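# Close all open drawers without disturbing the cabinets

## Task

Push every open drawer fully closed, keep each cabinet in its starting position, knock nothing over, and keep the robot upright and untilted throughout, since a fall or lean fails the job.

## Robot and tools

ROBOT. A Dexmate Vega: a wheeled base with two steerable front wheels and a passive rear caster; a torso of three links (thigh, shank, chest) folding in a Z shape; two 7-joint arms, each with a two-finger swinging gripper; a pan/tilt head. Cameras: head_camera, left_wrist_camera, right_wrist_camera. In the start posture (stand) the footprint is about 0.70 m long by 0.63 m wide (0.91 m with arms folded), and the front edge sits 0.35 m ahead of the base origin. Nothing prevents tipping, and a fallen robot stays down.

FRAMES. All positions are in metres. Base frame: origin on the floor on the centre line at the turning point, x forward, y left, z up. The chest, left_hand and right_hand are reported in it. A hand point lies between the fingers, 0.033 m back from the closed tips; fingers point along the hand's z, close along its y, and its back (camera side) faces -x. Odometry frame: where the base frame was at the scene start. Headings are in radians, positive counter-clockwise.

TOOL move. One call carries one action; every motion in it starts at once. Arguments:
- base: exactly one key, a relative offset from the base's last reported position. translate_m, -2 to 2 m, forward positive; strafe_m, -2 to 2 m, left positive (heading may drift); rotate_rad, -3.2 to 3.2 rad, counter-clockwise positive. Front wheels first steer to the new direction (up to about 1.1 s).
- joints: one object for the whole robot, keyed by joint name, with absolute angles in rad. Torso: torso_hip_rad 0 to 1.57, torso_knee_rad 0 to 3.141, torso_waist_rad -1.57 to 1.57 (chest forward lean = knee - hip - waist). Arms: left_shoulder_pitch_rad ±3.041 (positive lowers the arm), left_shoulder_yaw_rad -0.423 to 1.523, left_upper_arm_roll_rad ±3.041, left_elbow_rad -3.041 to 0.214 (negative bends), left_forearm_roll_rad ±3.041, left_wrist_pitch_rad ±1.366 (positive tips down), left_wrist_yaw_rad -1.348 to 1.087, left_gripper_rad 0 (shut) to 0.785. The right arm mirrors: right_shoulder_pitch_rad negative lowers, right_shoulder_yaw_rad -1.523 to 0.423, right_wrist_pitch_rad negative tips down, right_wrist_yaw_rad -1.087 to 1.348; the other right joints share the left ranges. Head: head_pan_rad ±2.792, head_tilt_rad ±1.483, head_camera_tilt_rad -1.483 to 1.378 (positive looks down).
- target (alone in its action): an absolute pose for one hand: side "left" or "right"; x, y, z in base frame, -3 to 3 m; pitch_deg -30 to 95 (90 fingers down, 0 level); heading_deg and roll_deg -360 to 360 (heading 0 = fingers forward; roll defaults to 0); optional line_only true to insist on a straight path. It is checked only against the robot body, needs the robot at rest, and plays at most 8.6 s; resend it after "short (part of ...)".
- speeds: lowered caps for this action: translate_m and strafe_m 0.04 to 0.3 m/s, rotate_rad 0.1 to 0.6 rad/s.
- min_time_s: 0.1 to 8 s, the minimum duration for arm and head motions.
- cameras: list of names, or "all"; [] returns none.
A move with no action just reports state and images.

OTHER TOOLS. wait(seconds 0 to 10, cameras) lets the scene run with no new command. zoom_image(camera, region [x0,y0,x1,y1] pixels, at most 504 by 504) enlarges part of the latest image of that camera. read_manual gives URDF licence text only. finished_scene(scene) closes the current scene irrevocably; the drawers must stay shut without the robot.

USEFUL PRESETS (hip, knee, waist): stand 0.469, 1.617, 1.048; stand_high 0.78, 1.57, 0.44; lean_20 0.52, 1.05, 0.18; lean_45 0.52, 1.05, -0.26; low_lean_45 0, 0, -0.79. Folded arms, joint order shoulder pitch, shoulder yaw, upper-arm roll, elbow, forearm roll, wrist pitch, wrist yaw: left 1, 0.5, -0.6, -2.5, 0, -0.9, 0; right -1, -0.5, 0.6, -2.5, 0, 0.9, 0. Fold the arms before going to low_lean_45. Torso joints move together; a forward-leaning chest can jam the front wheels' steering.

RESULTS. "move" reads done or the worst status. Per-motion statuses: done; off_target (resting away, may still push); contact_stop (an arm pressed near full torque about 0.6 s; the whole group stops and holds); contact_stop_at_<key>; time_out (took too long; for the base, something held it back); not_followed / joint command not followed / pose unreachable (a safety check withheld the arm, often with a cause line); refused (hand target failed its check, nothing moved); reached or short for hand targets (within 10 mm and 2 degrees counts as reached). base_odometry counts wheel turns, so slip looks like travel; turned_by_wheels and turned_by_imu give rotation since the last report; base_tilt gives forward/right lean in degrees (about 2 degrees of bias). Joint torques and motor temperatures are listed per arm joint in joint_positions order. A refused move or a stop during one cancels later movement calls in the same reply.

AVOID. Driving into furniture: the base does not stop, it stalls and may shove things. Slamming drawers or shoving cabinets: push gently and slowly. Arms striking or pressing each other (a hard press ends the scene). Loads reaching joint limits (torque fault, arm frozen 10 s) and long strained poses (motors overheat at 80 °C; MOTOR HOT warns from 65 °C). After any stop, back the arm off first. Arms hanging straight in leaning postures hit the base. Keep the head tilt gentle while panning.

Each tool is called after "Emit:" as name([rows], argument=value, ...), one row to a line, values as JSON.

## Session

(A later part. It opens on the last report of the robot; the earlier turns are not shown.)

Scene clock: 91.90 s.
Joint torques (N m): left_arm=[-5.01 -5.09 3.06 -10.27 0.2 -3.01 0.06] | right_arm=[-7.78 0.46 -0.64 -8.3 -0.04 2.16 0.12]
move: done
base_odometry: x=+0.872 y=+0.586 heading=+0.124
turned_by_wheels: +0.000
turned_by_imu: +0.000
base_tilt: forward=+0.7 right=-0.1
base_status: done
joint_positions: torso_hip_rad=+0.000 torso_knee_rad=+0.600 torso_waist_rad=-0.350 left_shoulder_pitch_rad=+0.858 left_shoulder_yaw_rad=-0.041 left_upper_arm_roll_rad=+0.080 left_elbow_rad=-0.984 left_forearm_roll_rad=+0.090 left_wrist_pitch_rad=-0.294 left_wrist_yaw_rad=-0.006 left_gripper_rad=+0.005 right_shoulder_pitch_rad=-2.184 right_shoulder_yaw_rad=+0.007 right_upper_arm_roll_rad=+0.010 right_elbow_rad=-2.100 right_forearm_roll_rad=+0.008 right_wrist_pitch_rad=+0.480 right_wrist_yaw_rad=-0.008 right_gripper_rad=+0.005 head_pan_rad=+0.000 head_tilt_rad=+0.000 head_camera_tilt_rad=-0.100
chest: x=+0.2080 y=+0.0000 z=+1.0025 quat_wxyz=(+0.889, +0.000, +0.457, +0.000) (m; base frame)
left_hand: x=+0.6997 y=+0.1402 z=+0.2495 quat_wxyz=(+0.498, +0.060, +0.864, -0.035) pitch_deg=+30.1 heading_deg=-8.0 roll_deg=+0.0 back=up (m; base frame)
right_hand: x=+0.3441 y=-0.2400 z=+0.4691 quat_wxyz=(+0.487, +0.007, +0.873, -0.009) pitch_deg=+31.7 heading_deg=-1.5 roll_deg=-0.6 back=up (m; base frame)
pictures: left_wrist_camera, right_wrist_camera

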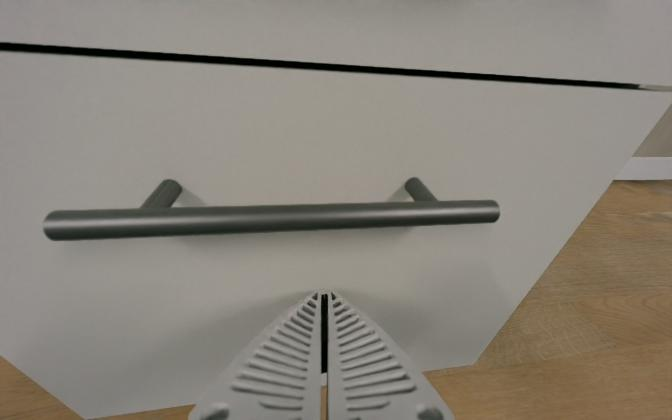

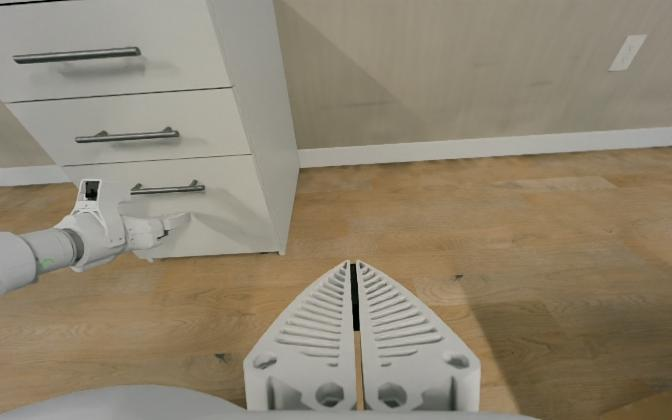

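Emit:
move(base={"translate_m":0.01}, speeds={"translate_m":0.04}, cameras=["left_wrist_camera","right_wrist_camera"])

Emit:
move(base={"translate_m":-0.45})

Emit:
zoom_image(camera="left_wrist_camera", region=[80, 0, 480, 300])

Scene clock: 98.47 s.
Joint torques (N m): left_arm=[-16.77 -1.04 3.46 -17.76 -0.25 -3.79 -0.19] | right_arm=[-7.44 0.82 -0.3 -7.36 -0.11 2.31 0.21]
move: done
base_odometry: x=+0.882 y=+0.587 heading=+0.124
turned_by_wheels: +0.000
turned_by_imu: +0.001
base_tilt: forward=+0.7 right=-0.1
base_status: done
joint_positions: torso_hip_rad=+0.000 torso_knee_rad=+0.600 torso_waist_rad=-0.350 left_shoulder_pitch_rad=+0.859 left_shoulder_yaw_rad=-0.041 left_upper_arm_roll_rad=+0.080 left_elbow_rad=-0.984 left_forearm_roll_rad=+0.090 left_wrist_pitch_rad=-0.294 left_wrist_yaw_rad=-0.006 left_gripper_rad=+0.005 right_shoulder_pitch_rad=-2.184 right_shoulder_yaw_rad=+0.007 right_upper_arm_roll_rad=+0.010 right_elbow_rad=-2.100 right_forearm_roll_rad=+0.008 right_wrist_pitch_rad=+0.480 right_wrist_yaw_rad=-0.008 right_gripper_rad=+0.005 head_pan_rad=+0.000 head_tilt_rad=+0.000 head_camera_tilt_rad=-0.100
chest: x=+0.2080 y=+0.0000 z=+1.0025 quat_wxyz=(+0.889, +0.000, +0.457, +0.000) (m; base frame)
left_hand: x=+0.6991 y=+0.1402 z=+0.2490 quat_wxyz=(+0.498, +0.060, +0.864, -0.035) pitch_deg=+30.1 heading_deg=-8.0 roll_deg=+0.0 back=up (m; base frame)
right_hand: x=+0.3441 y=-0.2400 z=+0.4691 quat_wxyz=(+0.487, +0.007, +0.873, -0.009) pitch_deg=+31.7 heading_deg=-1.5 roll_deg=-0.6 back=up (m; base frame)
pictures: left_wrist_camera, right_wrist_camera

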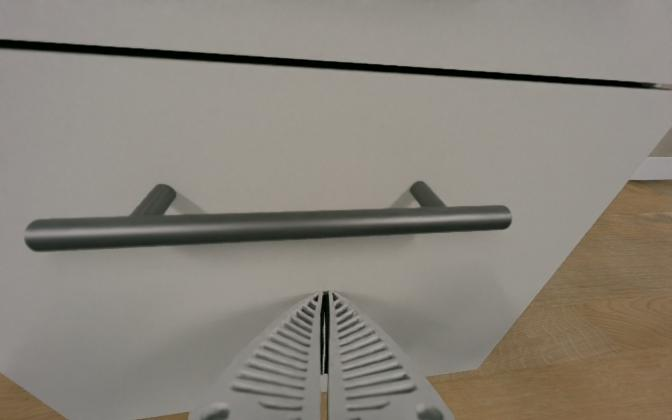

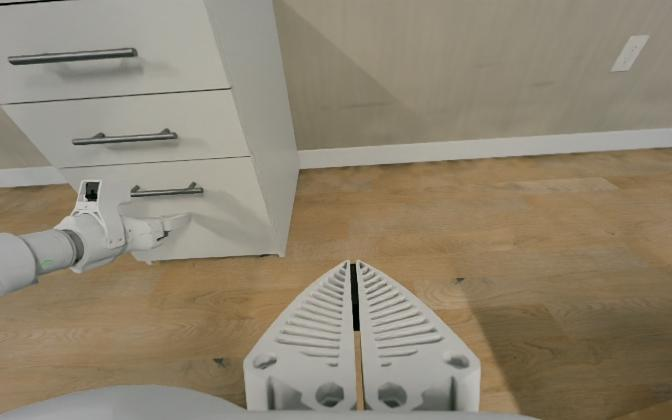

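Scene clock: 101.53 s.
Joint torques (N m): left_arm=[-6.49 -2.46 5.23 -10.41 0.12 -2.88 -0.29] | right_arm=[-7.87 0.91 -0.53 -7.61 -0.11 2.19 0.12]
move: done
base_odometry: x=+0.436 y=+0.531 heading=+0.123
turned_by_wheels: -0.001
turned_by_imu: -0.001
base_tilt: forward=+0.7 right=-0.1
base_status: done
joint_positions: torso_hip_rad=+0.000 torso_knee_rad=+0.600 torso_waist_rad=-0.350 left_shoulder_pitch_rad=+0.858 left_shoulder_yaw_rad=-0.041 left_upper_arm_roll_rad=+0.080 left_elbow_rad=-0.984 left_forearm_roll_rad=+0.090 left_wrist_pitch_rad=-0.294 left_wrist_yaw_rad=-0.006 left_gripper_rad=+0.005 right_shoulder_pitch_rad=-2.184 right_shoulder_yaw_rad=+0.007 right_upper_arm_roll_rad=+0.010 right_elbow_rad=-2.100 right_forearm_roll_rad=+0.008 right_wrist_pitch_rad=+0.480 right_wrist_yaw_rad=-0.008 right_gripper_rad=+0.005 head_pan_rad=+0.000 head_tilt_rad=+0.000 head_camera_tilt_rad=-0.100
chest: x=+0.2080 y=+0.0000 z=+1.0025 quat_wxyz=(+0.889, +0.000, +0.457, +0.000) (m; base frame)
left_hand: x=+0.6997 y=+0.1402 z=+0.2495 quat_wxyz=(+0.498, +0.060, +0.864, -0.035) pitch_deg=+30.1 heading_deg=-8.0 roll_deg=+0.0 back=up (m; base frame)
right_hand: x=+0.3441 y=-0.2400 z=+0.4691 quat_wxyz=(+0.487, +0.007, +0.873, -0.009) pitch_deg=+31.7 heading_deg=-1.5 roll_deg=-0.6 back=up (m; base frame)
pictures: head_camera, left_wrist_camera, right_wrist_camera

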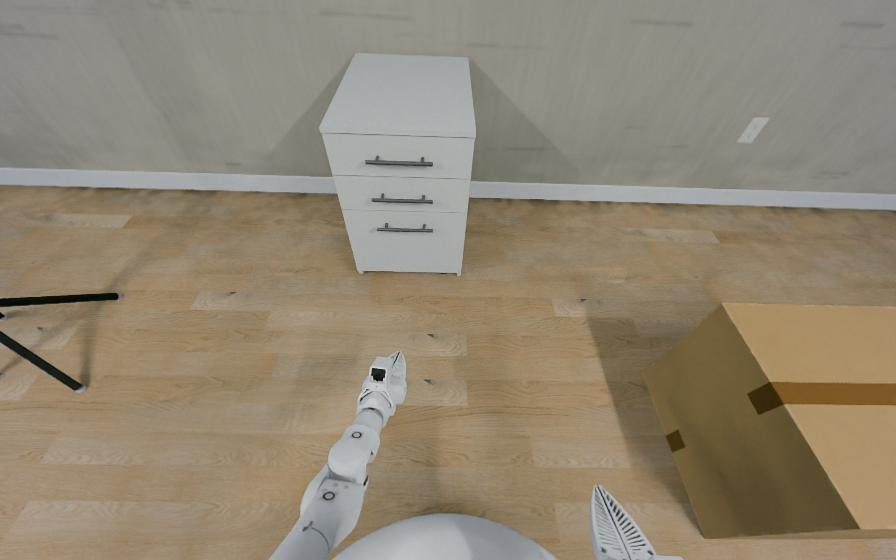

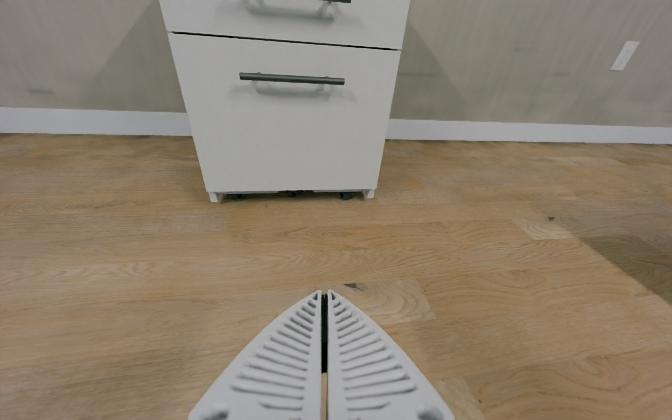

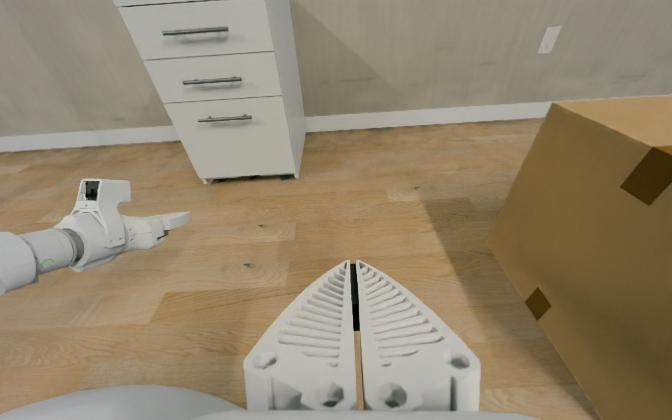

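Scaled by 1.260 from the camera's 672x420 image, which has a finer 960x600 frame.

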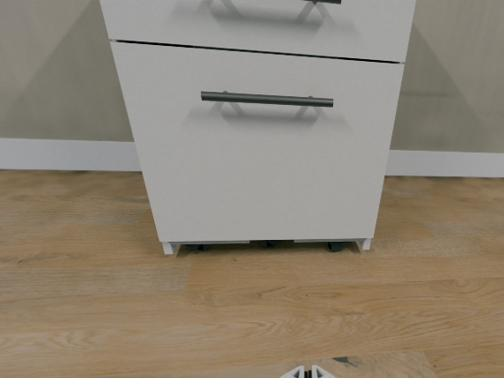

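Emit:
move(base={"translate_m":-0.75}, joints={"torso_waist_rad":0.0,"head_camera_tilt_rad":0.2}, cameras=[])

Emit:
move(base={"rotate_rad":-3.2}, cameras=["head_camera"])

Scene clock: 124.40 s.
Joint torques (N m): left_arm=[-13.15 -3.57 4.85 -12.11 -0.73 -3.02 0.26] | right_arm=[-4.56 -0.03 -0.6 -9.28 -0.01 2.47 -0.03]
move: done
base_odometry: x=-0.309 y=+0.436 heading=+0.123
turned_by_wheels: -0.001
turned_by_imu: +0.000
base_tilt: forward=+0.6 right=-0.1
base_status: done
joint_positions: torso_hip_rad=+0.000 torso_knee_rad=+0.600 torso_waist_rad=+0.000 left_shoulder_pitch_rad=+0.858 left_shoulder_yaw_rad=-0.041 left_upper_arm_roll_rad=+0.080 left_elbow_rad=-0.984 left_forearm_roll_rad=+0.090 left_wrist_pitch_rad=-0.294 left_wrist_yaw_rad=-0.006 left_gripper_rad=+0.005 right_shoulder_pitch_rad=-2.184 right_shoulder_yaw_rad=+0.007 right_upper_arm_roll_rad=+0.010 right_elbow_rad=-2.100 right_forearm_roll_rad=+0.008 right_wrist_pitch_rad=+0.480 right_wrist_yaw_rad=-0.008 right_gripper_rad=+0.005 head_pan_rad=+0.000 head_tilt_rad=+0.000 head_camera_tilt_rad=+0.200
joint_status: all done
chest: x=+0.0828 y=+0.0000 z=+1.0963 quat_wxyz=(+0.955, +0.000, +0.296, +0.000) (m; base frame)
left_hand: x=+0.8029 y=+0.1402 z=+0.5575 quat_wxyz=(+0.641, +0.066, +0.764, -0.024) pitch_deg=+10.2 heading_deg=-7.0 roll_deg=+2.8 back=up (m; base frame)
right_hand: x=+0.3936 y=-0.2400 z=+0.6418 quat_wxyz=(+0.631, +0.008, +0.775, -0.008) pitch_deg=+11.7 heading_deg=-1.3 roll_deg=-0.1 back=up (m; base frame)
pictures: none

Scene clock: 131.33 s.
Joint torques (N m): left_arm=[-13.97 -2.08 1.29 -11.45 -0.16 -1.9 -0.27] | right_arm=[-4.65 0.54 -0.72 -10.7 -0.07 2.4 0.05]
move: done
base_odometry: x=-0.307 y=+0.435 heading=-3.082
turned_by_wheels: -3.205
turned_by_imu: -3.143
base_tilt: forward=+0.7 right=-0.1
base_status: done
joint_positions: torso_hip_rad=+0.000 torso_knee_rad=+0.600 torso_waist_rad=+0.000 left_shoulder_pitch_rad=+0.858 left_shoulder_yaw_rad=-0.041 left_upper_arm_roll_rad=+0.080 left_elbow_rad=-0.984 left_forearm_roll_rad=+0.090 left_wrist_pitch_rad=-0.294 left_wrist_yaw_rad=-0.006 left_gripper_rad=+0.005 right_shoulder_pitch_rad=-2.184 right_shoulder_yaw_rad=+0.007 right_upper_arm_roll_rad=+0.010 right_elbow_rad=-2.100 right_forearm_roll_rad=+0.008 right_wrist_pitch_rad=+0.480 right_wrist_yaw_rad=-0.008 right_gripper_rad=+0.005 head_pan_rad=+0.000 head_tilt_rad=+0.000 head_camera_tilt_rad=+0.200
chest: x=+0.0828 y=+0.0000 z=+1.0963 quat_wxyz=(+0.955, +0.000, +0.296, +0.000) (m; base frame)
left_hand: x=+0.8029 y=+0.1402 z=+0.5575 quat_wxyz=(+0.641, +0.066, +0.764, -0.024) pitch_deg=+10.2 heading_deg=-7.0 roll_deg=+2.8 back=up (m; base frame)
right_hand: x=+0.3936 y=-0.2400 z=+0.6418 quat_wxyz=(+0.631, +0.008, +0.775, -0.008) pitch_deg=+11.7 heading_deg=-1.3 roll_deg=-0.1 back=up (m; base frame)
pictures: head_camera

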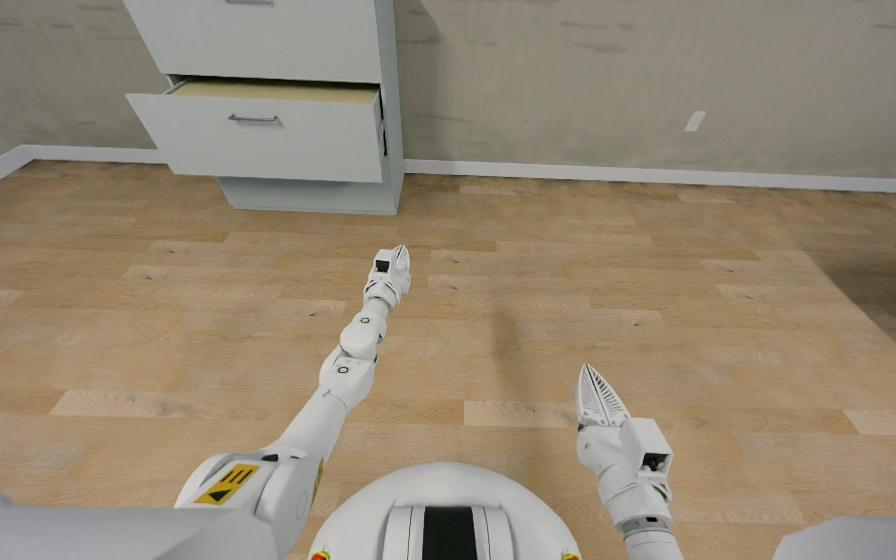

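Emit:
move(base={"rotate_rad":-0.06}, cameras=[])

Emit:
move(base={"strafe_m":0.66}, cameras=[])

Emit:
move(target={"side":"left","x":0.68,"y":0.12,"z":0.52,"pitch_deg":10,"heading_deg":-8})

Scene clock: 141.60 s.
Joint torques (N m): left_arm=[-14.37 -1.93 3.43 -13.06 0.03 -2.7 -0.28] | right_arm=[-4.29 0.05 -0.59 -10.17 0.06 2.05 0.13]
move: done
base_odometry: x=-0.307 y=+0.435 heading=+3.141
turned_by_wheels: -0.060
turned_by_imu: -0.058
base_tilt: forward=+0.6 right=+0.0
base_status: done
joint_positions: torso_hip_rad=+0.000 torso_knee_rad=+0.600 torso_waist_rad=+0.000 left_shoulder_pitch_rad=+0.858 left_shoulder_yaw_rad=-0.041 left_upper_arm_roll_rad=+0.080 left_elbow_rad=-0.984 left_forearm_roll_rad=+0.090 left_wrist_pitch_rad=-0.294 left_wrist_yaw_rad=-0.006 left_gripper_rad=+0.005 right_shoulder_pitch_rad=-2.184 right_shoulder_yaw_rad=+0.007 right_upper_arm_roll_rad=+0.010 right_elbow_rad=-2.100 right_forearm_roll_rad=+0.008 right_wrist_pitch_rad=+0.480 right_wrist_yaw_rad=-0.008 right_gripper_rad=+0.005 head_pan_rad=+0.000 head_tilt_rad=+0.000 head_camera_tilt_rad=+0.200
chest: x=+0.0828 y=+0.0000 z=+1.0963 quat_wxyz=(+0.955, +0.000, +0.296, +0.000) (m; base frame)
left_hand: x=+0.8029 y=+0.1402 z=+0.5575 quat_wxyz=(+0.641, +0.066, +0.764, -0.024) pitch_deg=+10.2 heading_deg=-7.0 roll_deg=+2.8 back=up (m; base frame)
right_hand: x=+0.3936 y=-0.2400 z=+0.6418 quat_wxyz=(+0.631, +0.008, +0.775, -0.008) pitch_deg=+11.7 heading_deg=-1.3 roll_deg=-0.1 back=up (m; base frame)
pictures: none

Scene clock: 145.77 s.
Joint torques (N m): left_arm=[-13.12 -4.16 5.57 -13.3 0.23 -2.01 -0.31] | right_arm=[-3.94 0.05 -0.37 -9.4 -0.03 2.36 0.09]
move: done
base_odometry: x=-0.302 y=-0.223 heading=-3.132
turned_by_wheels: +0.010
turned_by_imu: +0.006
base_tilt: forward=+0.7 right=-0.1
base_status: done
joint_positions: torso_hip_rad=+0.000 torso_knee_rad=+0.600 torso_waist_rad=+0.000 left_shoulder_pitch_rad=+0.858 left_shoulder_yaw_rad=-0.041 left_upper_arm_roll_rad=+0.080 left_elbow_rad=-0.984 left_forearm_roll_rad=+0.090 left_wrist_pitch_rad=-0.294 left_wrist_yaw_rad=-0.006 left_gripper_rad=+0.005 right_shoulder_pitch_rad=-2.184 right_shoulder_yaw_rad=+0.007 right_upper_arm_roll_rad=+0.010 right_elbow_rad=-2.100 right_forearm_roll_rad=+0.008 right_wrist_pitch_rad=+0.480 right_wrist_yaw_rad=-0.008 right_gripper_rad=+0.005 head_pan_rad=+0.000 head_tilt_rad=+0.000 head_camera_tilt_rad=+0.200
chest: x=+0.0828 y=+0.0000 z=+1.0963 quat_wxyz=(+0.955, +0.000, +0.296, +0.000) (m; base frame)
left_hand: x=+0.8029 y=+0.1401 z=+0.5575 quat_wxyz=(+0.641, +0.066, +0.764, -0.024) pitch_deg=+10.2 heading_deg=-7.0 roll_deg=+2.8 back=up (m; base frame)
right_hand: x=+0.3936 y=-0.2400 z=+0.6418 quat_wxyz=(+0.631, +0.008, +0.775, -0.008) pitch_deg=+11.7 heading_deg=-1.3 roll_deg=-0.1 back=up (m; base frame)
pictures: none

Scene clock: 148.60 s.
Joint torques (N m): left_arm=[-2.33 -0.82 4.99 -14.4 0.75 -1.93 -0.01] | right_arm=[-3.14 0.32 -0.55 -10.21 -0.03 2.19 0]
move: done
base_odometry: x=-0.302 y=-0.223 heading=-3.132
turned_by_wheels: +0.000
turned_by_imu: +0.000
base_tilt: forward=+0.7 right=-0.1
joint_positions: torso_hip_rad=+0.000 torso_knee_rad=+0.600 torso_waist_rad=+0.000 left_shoulder_pitch_rad=+1.171 left_shoulder_yaw_rad=-0.054 left_upper_arm_roll_rad=+0.103 left_elbow_rad=-1.182 left_forearm_roll_rad=+0.089 left_wrist_pitch_rad=-0.407 left_wrist_yaw_rad=+0.000 left_gripper_rad=+0.005 right_shoulder_pitch_rad=-2.184 right_shoulder_yaw_rad=+0.007 right_upper_arm_roll_rad=+0.010 right_elbow_rad=-2.100 right_forearm_roll_rad=+0.008 right_wrist_pitch_rad=+0.480 right_wrist_yaw_rad=-0.008 right_gripper_rad=+0.005 head_pan_rad=+0.000 head_tilt_rad=+0.000 head_camera_tilt_rad=+0.200
chest: x=+0.0828 y=+0.0000 z=+1.0963 quat_wxyz=(+0.955, +0.000, +0.296, +0.000) (m; base frame)
left_hand: x=+0.6825 y=+0.1205 z=+0.5203 quat_wxyz=(+0.641, +0.054, +0.764, -0.044) pitch_deg=+10.0 heading_deg=-8.0 roll_deg=+0.1 back=up (m; base frame)
left_hand_status: reached (straight line, planned for 1.3 s): 3 mm and 0.1 deg off.
right_hand: x=+0.3936 y=-0.2400 z=+0.6418 quat_wxyz=(+0.631, +0.008, +0.775, -0.008) pitch_deg=+11.7 heading_deg=-1.3 roll_deg=-0.1 back=up (m; base frame)
pictures: head_camera, left_wrist_camera, right_wrist_camera

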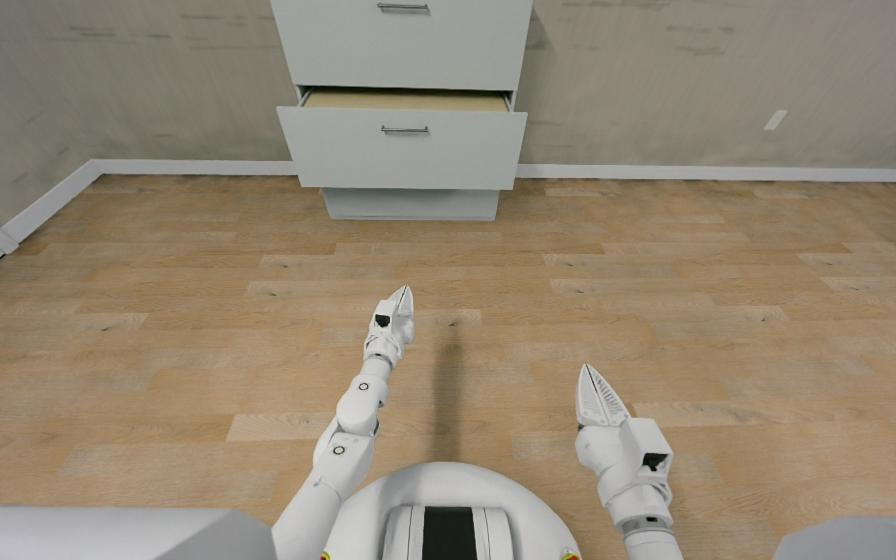

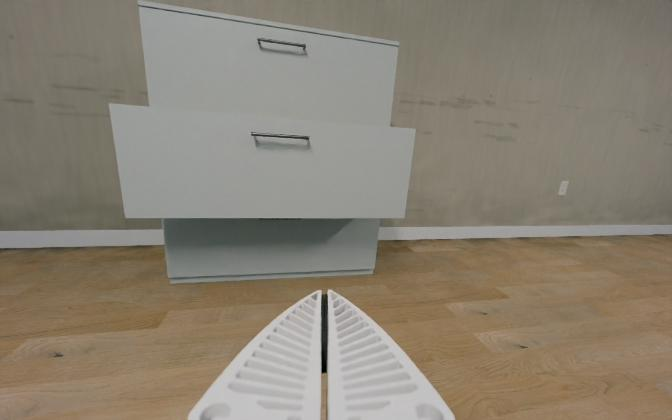

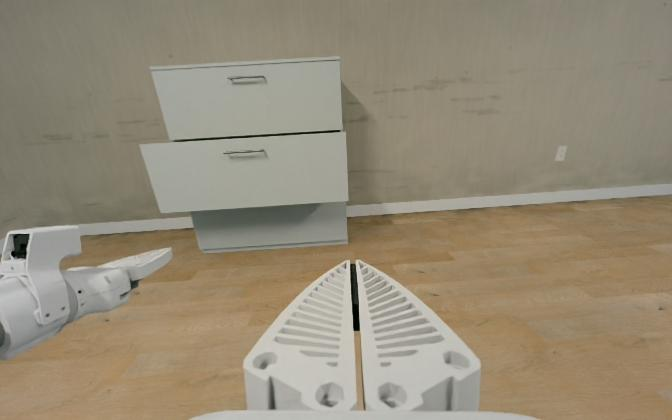

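Emit:
move(base={"translate_m":0.5}, speeds={"translate_m":0.15})

Scene clock: 157.23 s.
Joint torques (N m): left_arm=[-4.14 -2.2 4.38 -13.17 0.2 -3.94 0.3] | right_arm=[-5.27 0.18 -0.39 -9.84 -0.09 2.05 0.04]
move: done
base_odometry: x=-0.802 y=-0.229 heading=-3.132
turned_by_wheels: +0.000
turned_by_imu: +0.000
base_tilt: forward=+0.7 right=+0.0
base_status: done
joint_positions: torso_hip_rad=+0.000 torso_knee_rad=+0.600 torso_waist_rad=+0.000 left_shoulder_pitch_rad=+1.178 left_shoulder_yaw_rad=-0.054 left_upper_arm_roll_rad=+0.103 left_elbow_rad=-1.185 left_forearm_roll_rad=+0.089 left_wrist_pitch_rad=-0.409 left_wrist_yaw_rad=+0.000 left_gripper_rad=+0.005 right_shoulder_pitch_rad=-2.184 right_shoulder_yaw_rad=+0.007 right_upper_arm_roll_rad=+0.010 right_elbow_rad=-2.100 right_forearm_roll_rad=+0.008 right_wrist_pitch_rad=+0.480 right_wrist_yaw_rad=-0.008 right_gripper_rad=+0.005 head_pan_rad=+0.000 head_tilt_rad=+0.000 head_camera_tilt_rad=+0.200
chest: x=+0.0829 y=+0.0000 z=+1.0963 quat_wxyz=(+0.955, +0.000, +0.296, +0.000) (m; base frame)
left_hand: x=+0.6799 y=+0.1201 z=+0.5197 quat_wxyz=(+0.641, +0.053, +0.764, -0.045) pitch_deg=+10.0 heading_deg=-8.0 roll_deg=+0.0 back=up (m; base frame)
right_hand: x=+0.3936 y=-0.2400 z=+0.6418 quat_wxyz=(+0.631, +0.008, +0.775, -0.008) pitch_deg=+11.7 heading_deg=-1.3 roll_deg=-0.1 back=up (m; base frame)
pictures: head_camera, left_wrist_camera, right_wrist_camera

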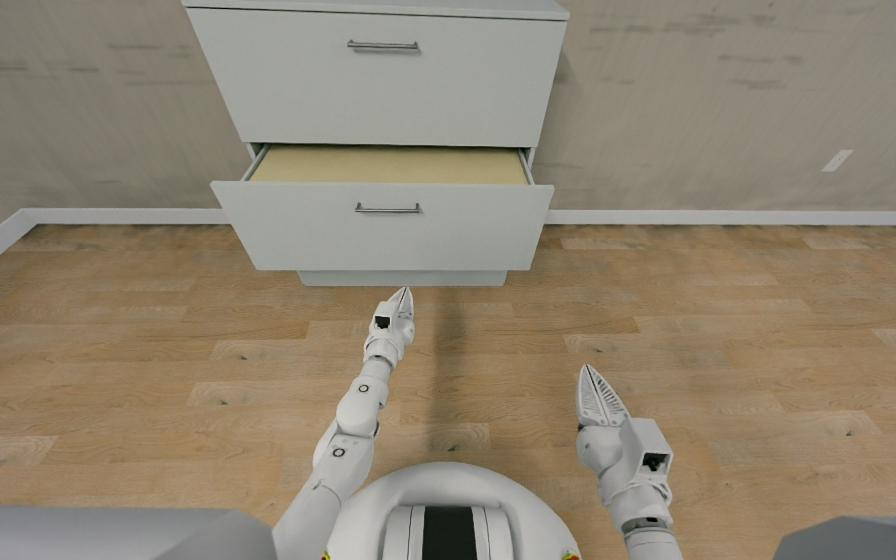

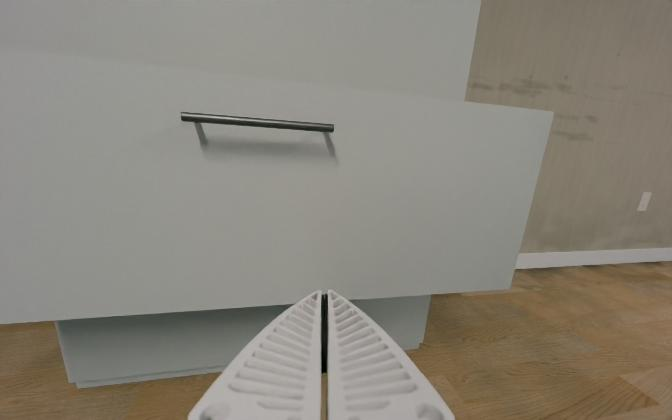

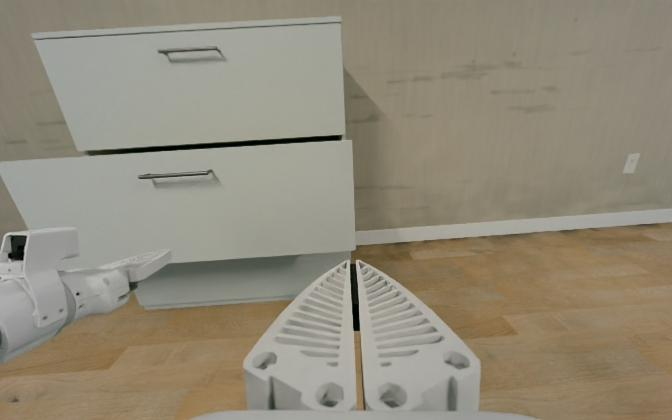

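Emit:
move(base={"translate_m":0.35}, speeds={"translate_m":0.07})

Scene clock: 170.50 s.
Joint torques (N m): left_arm=[-9.87 -3.89 4.04 -14.16 0.17 -3.02 -0.58] | right_arm=[-5.52 0.31 -0.42 -9.84 -0.11 1.94 0.15]
move: done
base_odometry: x=-1.152 y=-0.233 heading=-3.133
turned_by_wheels: +0.000
turned_by_imu: +0.001
base_tilt: forward=+0.7 right=-0.1
base_status: done
joint_positions: torso_hip_rad=+0.000 torso_knee_rad=+0.600 torso_waist_rad=+0.000 left_shoulder_pitch_rad=+1.178 left_shoulder_yaw_rad=-0.054 left_upper_arm_roll_rad=+0.103 left_elbow_rad=-1.185 left_forearm_roll_rad=+0.089 left_wrist_pitch_rad=-0.409 left_wrist_yaw_rad=+0.000 left_gripper_rad=+0.005 right_shoulder_pitch_rad=-2.184 right_shoulder_yaw_rad=+0.007 right_upper_arm_roll_rad=+0.010 right_elbow_rad=-2.100 right_forearm_roll_rad=+0.008 right_wrist_pitch_rad=+0.480 right_wrist_yaw_rad=-0.008 right_gripper_rad=+0.005 head_pan_rad=+0.000 head_tilt_rad=+0.000 head_camera_tilt_rad=+0.200
chest: x=+0.0828 y=+0.0000 z=+1.0963 quat_wxyz=(+0.955, +0.000, +0.296, +0.000) (m; base frame)
left_hand: x=+0.6798 y=+0.1202 z=+0.5196 quat_wxyz=(+0.641, +0.053, +0.764, -0.045) pitch_deg=+10.0 heading_deg=-8.0 roll_deg=+0.0 back=up (m; base frame)
right_hand: x=+0.3936 y=-0.2400 z=+0.6419 quat_wxyz=(+0.631, +0.008, +0.775, -0.008) pitch_deg=+11.7 heading_deg=-1.3 roll_deg=-0.1 back=up (m; base frame)
pictures: head_camera, left_wrist_camera, right_wrist_camera

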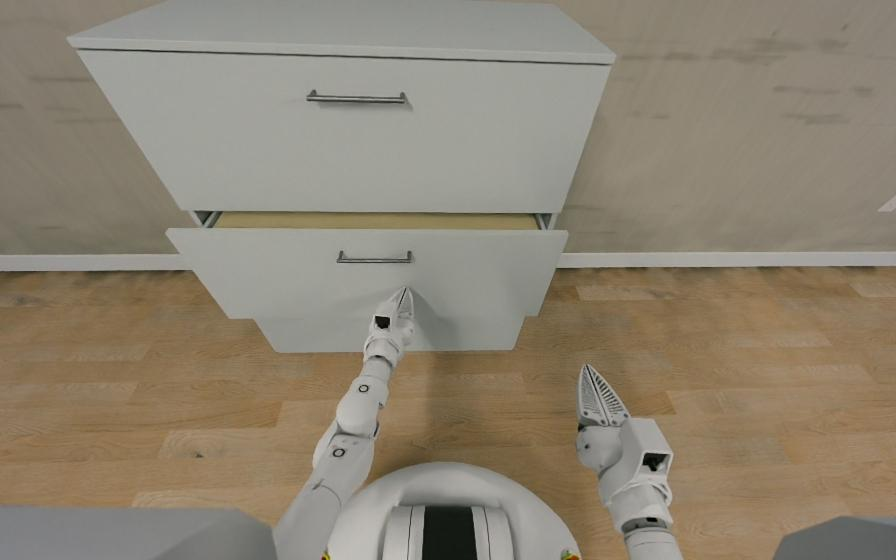

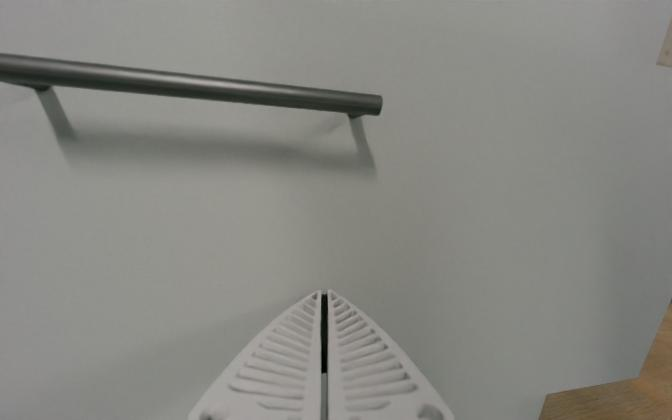

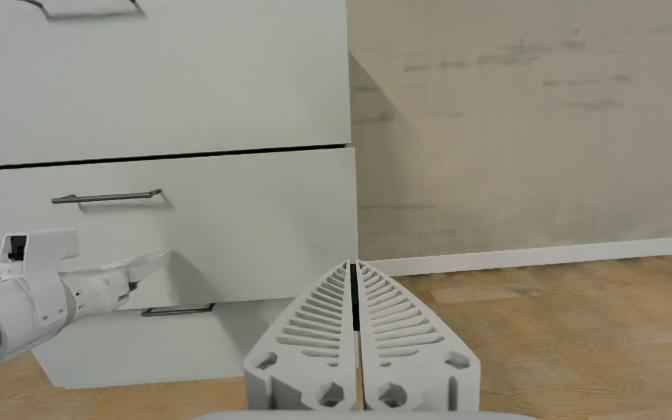

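Emit:
move(base={"translate_m":0.05}, speeds={"translate_m":0.05}, cameras=["head_camera","right_wrist_camera"])

Scene clock: 174.57 s.
Joint torques (N m): left_arm=[-9.66 -6.61 2.02 -12.22 0.62 -3.77 -0.45] | right_arm=[-4.57 0.6 -0.33 -10.19 -0.06 2.13 0.03]
move: done
base_odometry: x=-1.202 y=-0.234 heading=-3.133
turned_by_wheels: +0.000
turned_by_imu: +0.000
base_tilt: forward=+0.7 right=-0.1
base_status: done
joint_positions: torso_hip_rad=+0.000 torso_knee_rad=+0.600 torso_waist_rad=+0.000 left_shoulder_pitch_rad=+1.178 left_shoulder_yaw_rad=-0.054 left_upper_arm_roll_rad=+0.103 left_elbow_rad=-1.185 left_forearm_roll_rad=+0.089 left_wrist_pitch_rad=-0.409 left_wrist_yaw_rad=+0.000 left_gripper_rad=+0.005 right_shoulder_pitch_rad=-2.184 right_shoulder_yaw_rad=+0.007 right_upper_arm_roll_rad=+0.010 right_elbow_rad=-2.100 right_forearm_roll_rad=+0.008 right_wrist_pitch_rad=+0.480 right_wrist_yaw_rad=-0.008 right_gripper_rad=+0.005 head_pan_rad=+0.000 head_tilt_rad=+0.000 head_camera_tilt_rad=+0.200
chest: x=+0.0828 y=+0.0000 z=+1.0963 quat_wxyz=(+0.955, +0.000, +0.296, +0.000) (m; base frame)
left_hand: x=+0.6798 y=+0.1202 z=+0.5196 quat_wxyz=(+0.641, +0.053, +0.764, -0.045) pitch_deg=+10.0 heading_deg=-8.0 roll_deg=+0.0 back=up (m; base frame)
right_hand: x=+0.3936 y=-0.2400 z=+0.6419 quat_wxyz=(+0.631, +0.008, +0.775, -0.008) pitch_deg=+11.7 heading_deg=-1.3 roll_deg=-0.1 back=up (m; base frame)
pictures: head_camera, right_wrist_camera

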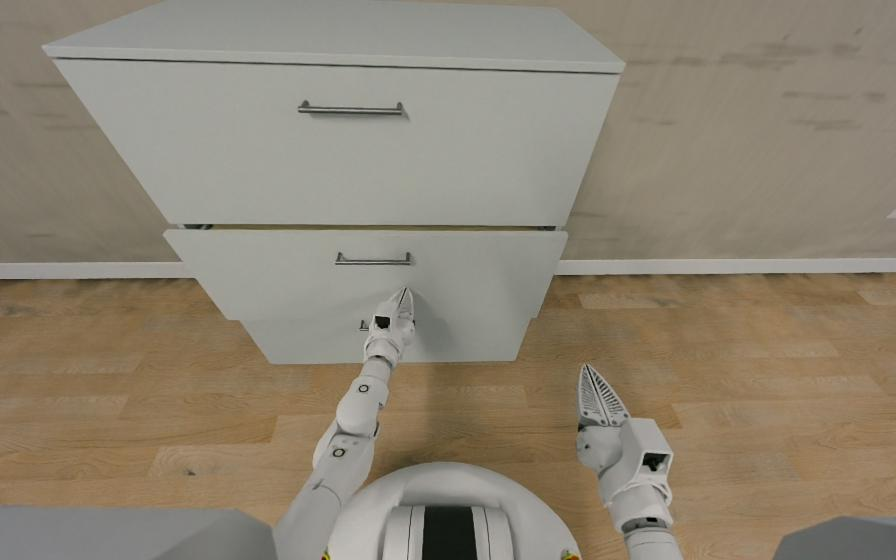

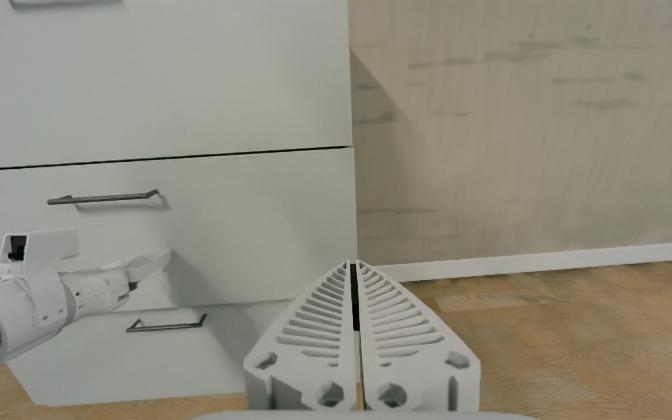

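Emit:
move(base={"translate_m":0.025}, speeds={"translate_m":0.04}, cameras=["head_camera","right_wrist_camera"])

Scene clock: 178.37 s.
Joint torques (N m): left_arm=[-11.28 -1.56 3.7 -12.97 -0.16 -3.62 -0.13] | right_arm=[-4.25 -0.14 -0.41 -10.74 -0.02 2.36 0]
move: done
base_odometry: x=-1.227 y=-0.234 heading=-3.134
turned_by_wheels: +0.000
turned_by_imu: +0.000
base_tilt: forward=+0.7 right=-0.1
base_status: done
joint_positions: torso_hip_rad=+0.000 torso_knee_rad=+0.600 torso_waist_rad=+0.000 left_shoulder_pitch_rad=+1.178 left_shoulder_yaw_rad=-0.054 left_upper_arm_roll_rad=+0.103 left_elbow_rad=-1.185 left_forearm_roll_rad=+0.089 left_wrist_pitch_rad=-0.409 left_wrist_yaw_rad=+0.000 left_gripper_rad=+0.005 right_shoulder_pitch_rad=-2.184 right_shoulder_yaw_rad=+0.007 right_upper_arm_roll_rad=+0.010 right_elbow_rad=-2.100 right_forearm_roll_rad=+0.008 right_wrist_pitch_rad=+0.480 right_wrist_yaw_rad=-0.008 right_gripper_rad=+0.005 head_pan_rad=+0.000 head_tilt_rad=+0.000 head_camera_tilt_rad=+0.200
chest: x=+0.0828 y=+0.0000 z=+1.0963 quat_wxyz=(+0.955, +0.000, +0.296, +0.000) (m; base frame)
left_hand: x=+0.6798 y=+0.1202 z=+0.5196 quat_wxyz=(+0.641, +0.053, +0.764, -0.045) pitch_deg=+10.0 heading_deg=-8.0 roll_deg=+0.0 back=up (m; base frame)
right_hand: x=+0.3936 y=-0.2400 z=+0.6419 quat_wxyz=(+0.631, +0.008, +0.775, -0.008) pitch_deg=+11.7 heading_deg=-1.3 roll_deg=-0.1 back=up (m; base frame)
pictures: head_camera, right_wrist_camera

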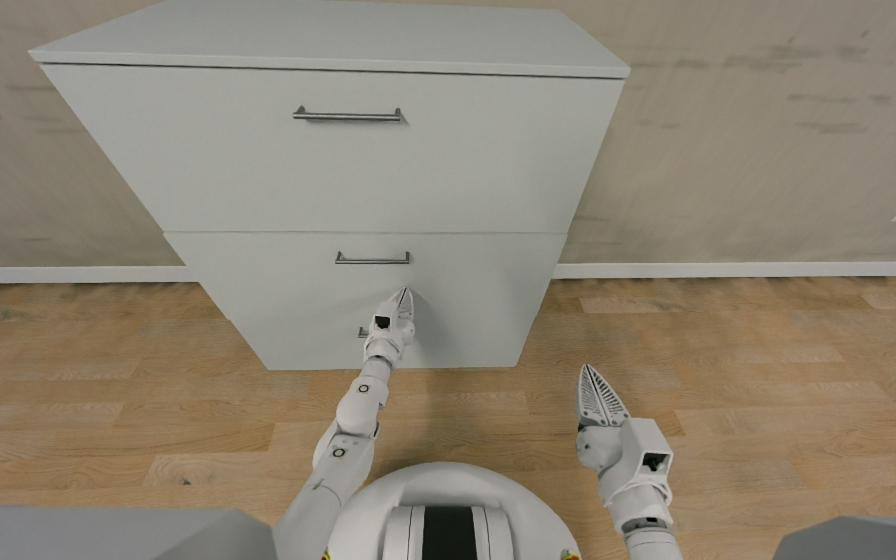

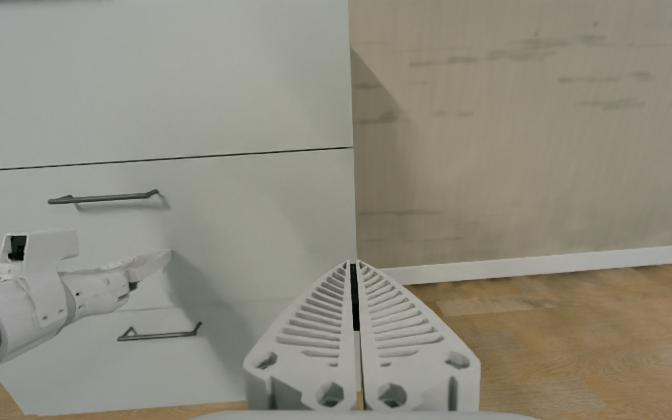

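Emit:
move(base={"translate_m":0.012}, speeds={"translate_m":0.04}, cameras=["head_camera","right_wrist_camera"])

Emit:
zoom_image(camera="right_wrist_camera", region=[150, 120, 400, 340])

Scene clock: 182.37 s.
Joint torques (N m): left_arm=[-15.49 -4.09 5.66 -17.56 -0.12 -2.57 -0.6] | right_arm=[-4.04 -0.3 -0.68 -9.11 -0.05 2.1 0.09]
move: done
base_odometry: x=-1.239 y=-0.235 heading=-3.134
turned_by_wheels: +0.000
turned_by_imu: +0.001
base_tilt: forward=+0.7 right=-0.1
base_status: done
joint_positions: torso_hip_rad=+0.000 torso_knee_rad=+0.600 torso_waist_rad=+0.000 left_shoulder_pitch_rad=+1.178 left_shoulder_yaw_rad=-0.054 left_upper_arm_roll_rad=+0.103 left_elbow_rad=-1.185 left_forearm_roll_rad=+0.089 left_wrist_pitch_rad=-0.409 left_wrist_yaw_rad=+0.000 left_gripper_rad=+0.005 right_shoulder_pitch_rad=-2.184 right_shoulder_yaw_rad=+0.007 right_upper_arm_roll_rad=+0.010 right_elbow_rad=-2.100 right_forearm_roll_rad=+0.008 right_wrist_pitch_rad=+0.480 right_wrist_yaw_rad=-0.008 right_gripper_rad=+0.005 head_pan_rad=+0.000 head_tilt_rad=+0.000 head_camera_tilt_rad=+0.200
chest: x=+0.0828 y=+0.0000 z=+1.0963 quat_wxyz=(+0.955, +0.000, +0.296, +0.000) (m; base frame)
left_hand: x=+0.6795 y=+0.1202 z=+0.5192 quat_wxyz=(+0.641, +0.053, +0.765, -0.045) pitch_deg=+10.1 heading_deg=-8.0 roll_deg=+0.0 back=up (m; base frame)
right_hand: x=+0.3936 y=-0.2400 z=+0.6419 quat_wxyz=(+0.631, +0.008, +0.775, -0.008) pitch_deg=+11.7 heading_deg=-1.3 roll_deg=-0.1 back=up (m; base frame)
pictures: head_camera, right_wrist_camera

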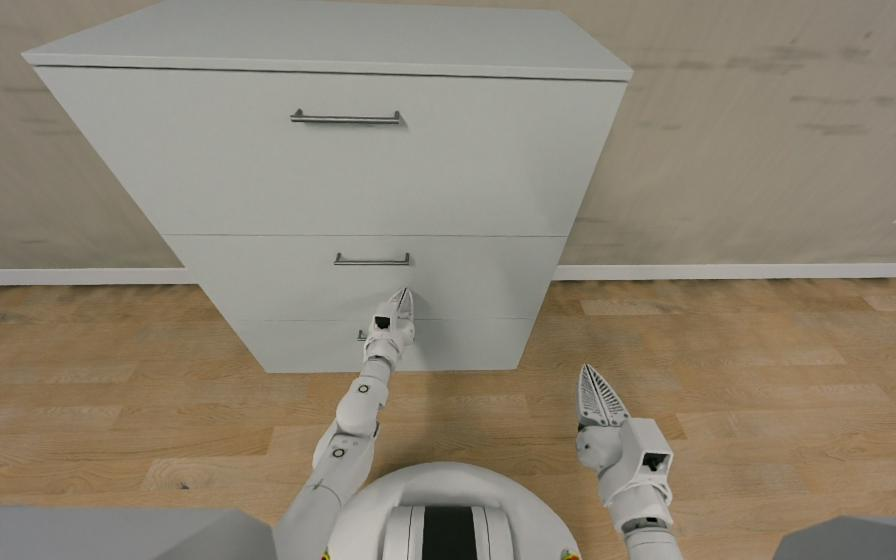

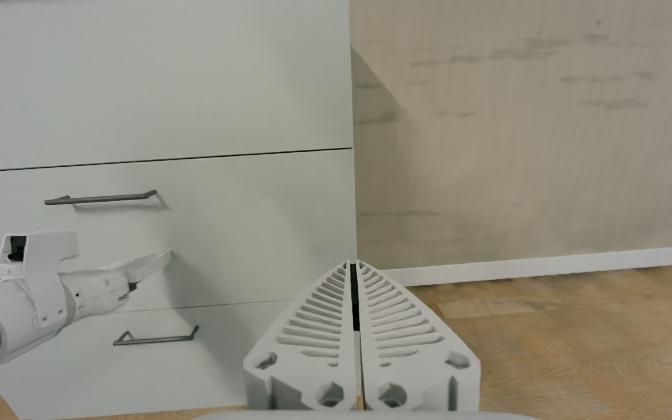

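Scaled by 2.016 from the camera's 672x420 image, which has a finer 960x600 frame.

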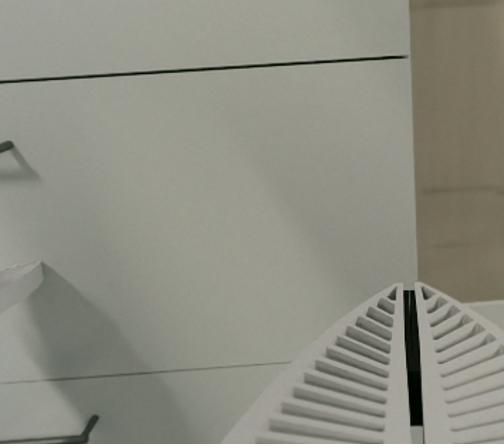

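Emit:
move(base={"translate_m":-0.75}, joints={"head_camera_tilt_rad":0.0,"torso_waist_rad":0.2}, cameras=["head_camera"])

Emit:
move(base={"rotate_rad":-1.15}, cameras=["head_camera"])

Scene clock: 193.30 s.
Joint torques (N m): left_arm=[-13.98 -2.19 3.26 -12.99 0.37 -3.05 -0.44] | right_arm=[-2.21 0.59 -0.66 -11.01 -0.11 2.4 0.03]
move: done
base_odometry: x=-0.489 y=-0.227 heading=-3.135
turned_by_wheels: -0.001
turned_by_imu: +0.000
base_tilt: forward=+0.7 right=-0.1
base_status: done
joint_positions: torso_hip_rad=+0.000 torso_knee_rad=+0.600 torso_waist_rad=+0.200 left_shoulder_pitch_rad=+1.178 left_shoulder_yaw_rad=-0.054 left_upper_arm_roll_rad=+0.103 left_elbow_rad=-1.185 left_forearm_roll_rad=+0.089 left_wrist_pitch_rad=-0.409 left_wrist_yaw_rad=+0.000 left_gripper_rad=+0.005 right_shoulder_pitch_rad=-2.184 right_shoulder_yaw_rad=+0.007 right_upper_arm_roll_rad=+0.010 right_elbow_rad=-2.100 right_forearm_roll_rad=+0.008 right_wrist_pitch_rad=+0.480 right_wrist_yaw_rad=-0.008 right_gripper_rad=+0.005 head_pan_rad=+0.000 head_tilt_rad=+0.000 head_camera_tilt_rad=+0.000
joint_status: all done
chest: x=-0.0008 y=+0.0000 z=+1.1286 quat_wxyz=(+0.980, +0.000, +0.199, +0.000) (m; base frame)
left_hand: x=+0.6988 y=+0.1202 z=+0.6820 quat_wxyz=(+0.714, +0.058, +0.697, -0.039) pitch_deg=-1.3 heading_deg=-7.9 roll_deg=+1.6 back=up (m; base frame)
right_hand: x=+0.3940 y=-0.2400 z=+0.7449 quat_wxyz=(+0.706, +0.009, +0.708, -0.007) pitch_deg=+0.2 heading_deg=-1.3 roll_deg=+0.1 back=up (m; base frame)
pictures: head_camera

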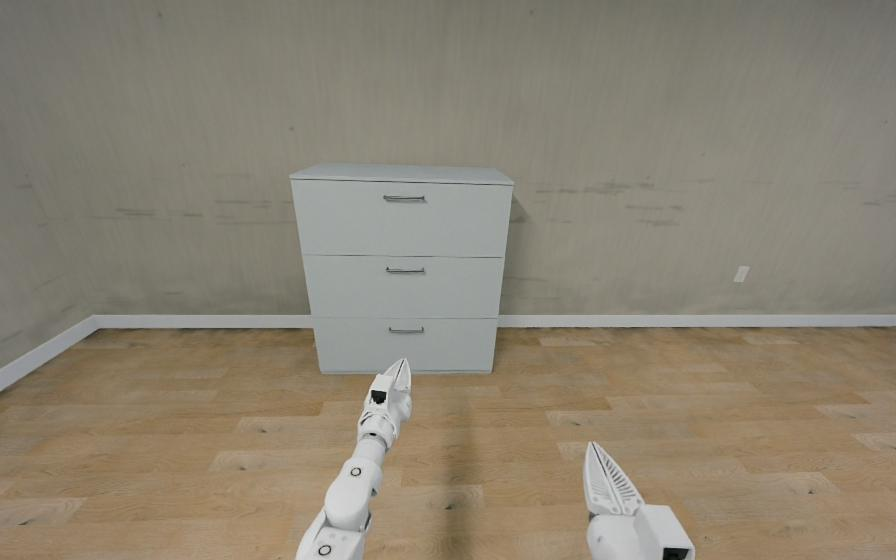

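Scene clock: 196.77 s.
Joint torques (N m): left_arm=[-13.41 -4.21 3.43 -12.07 -0.14 -3.13 -0.01] | right_arm=[-1.71 0.31 -0.72 -10.53 -0.09 2.76 0.24]
move: done
base_odometry: x=-0.490 y=-0.227 heading=+1.997
turned_by_wheels: -1.152
turned_by_imu: -1.130
base_tilt: forward=+0.6 right=-0.2
base_status: done
joint_positions: torso_hip_rad=+0.000 torso_knee_rad=+0.600 torso_waist_rad=+0.200 left_shoulder_pitch_rad=+1.178 left_shoulder_yaw_rad=-0.054 left_upper_arm_roll_rad=+0.103 left_elbow_rad=-1.185 left_forearm_roll_rad=+0.089 left_wrist_pitch_rad=-0.409 left_wrist_yaw_rad=+0.000 left_gripper_rad=+0.005 right_shoulder_pitch_rad=-2.184 right_shoulder_yaw_rad=+0.007 right_upper_arm_roll_rad=+0.010 right_elbow_rad=-2.100 right_forearm_roll_rad=+0.008 right_wrist_pitch_rad=+0.480 right_wrist_yaw_rad=-0.008 right_gripper_rad=+0.005 head_pan_rad=+0.000 head_tilt_rad=+0.000 head_camera_tilt_rad=+0.000
chest: x=-0.0008 y=+0.0000 z=+1.1286 quat_wxyz=(+0.980, +0.000, +0.199, +0.000) (m; base frame)
left_hand: x=+0.6988 y=+0.1202 z=+0.6820 quat_wxyz=(+0.714, +0.058, +0.697, -0.039) pitch_deg=-1.3 heading_deg=-7.9 roll_deg=+1.6 back=up (m; base frame)
right_hand: x=+0.3940 y=-0.2400 z=+0.7449 quat_wxyz=(+0.706, +0.009, +0.708, -0.007) pitch_deg=+0.2 heading_deg=-1.3 roll_deg=+0.1 back=up (m; base frame)
pictures: head_camera

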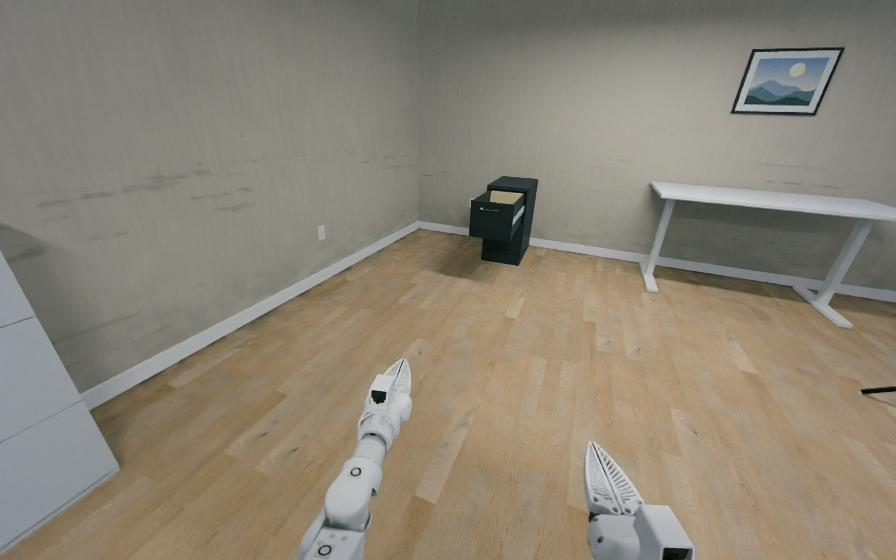

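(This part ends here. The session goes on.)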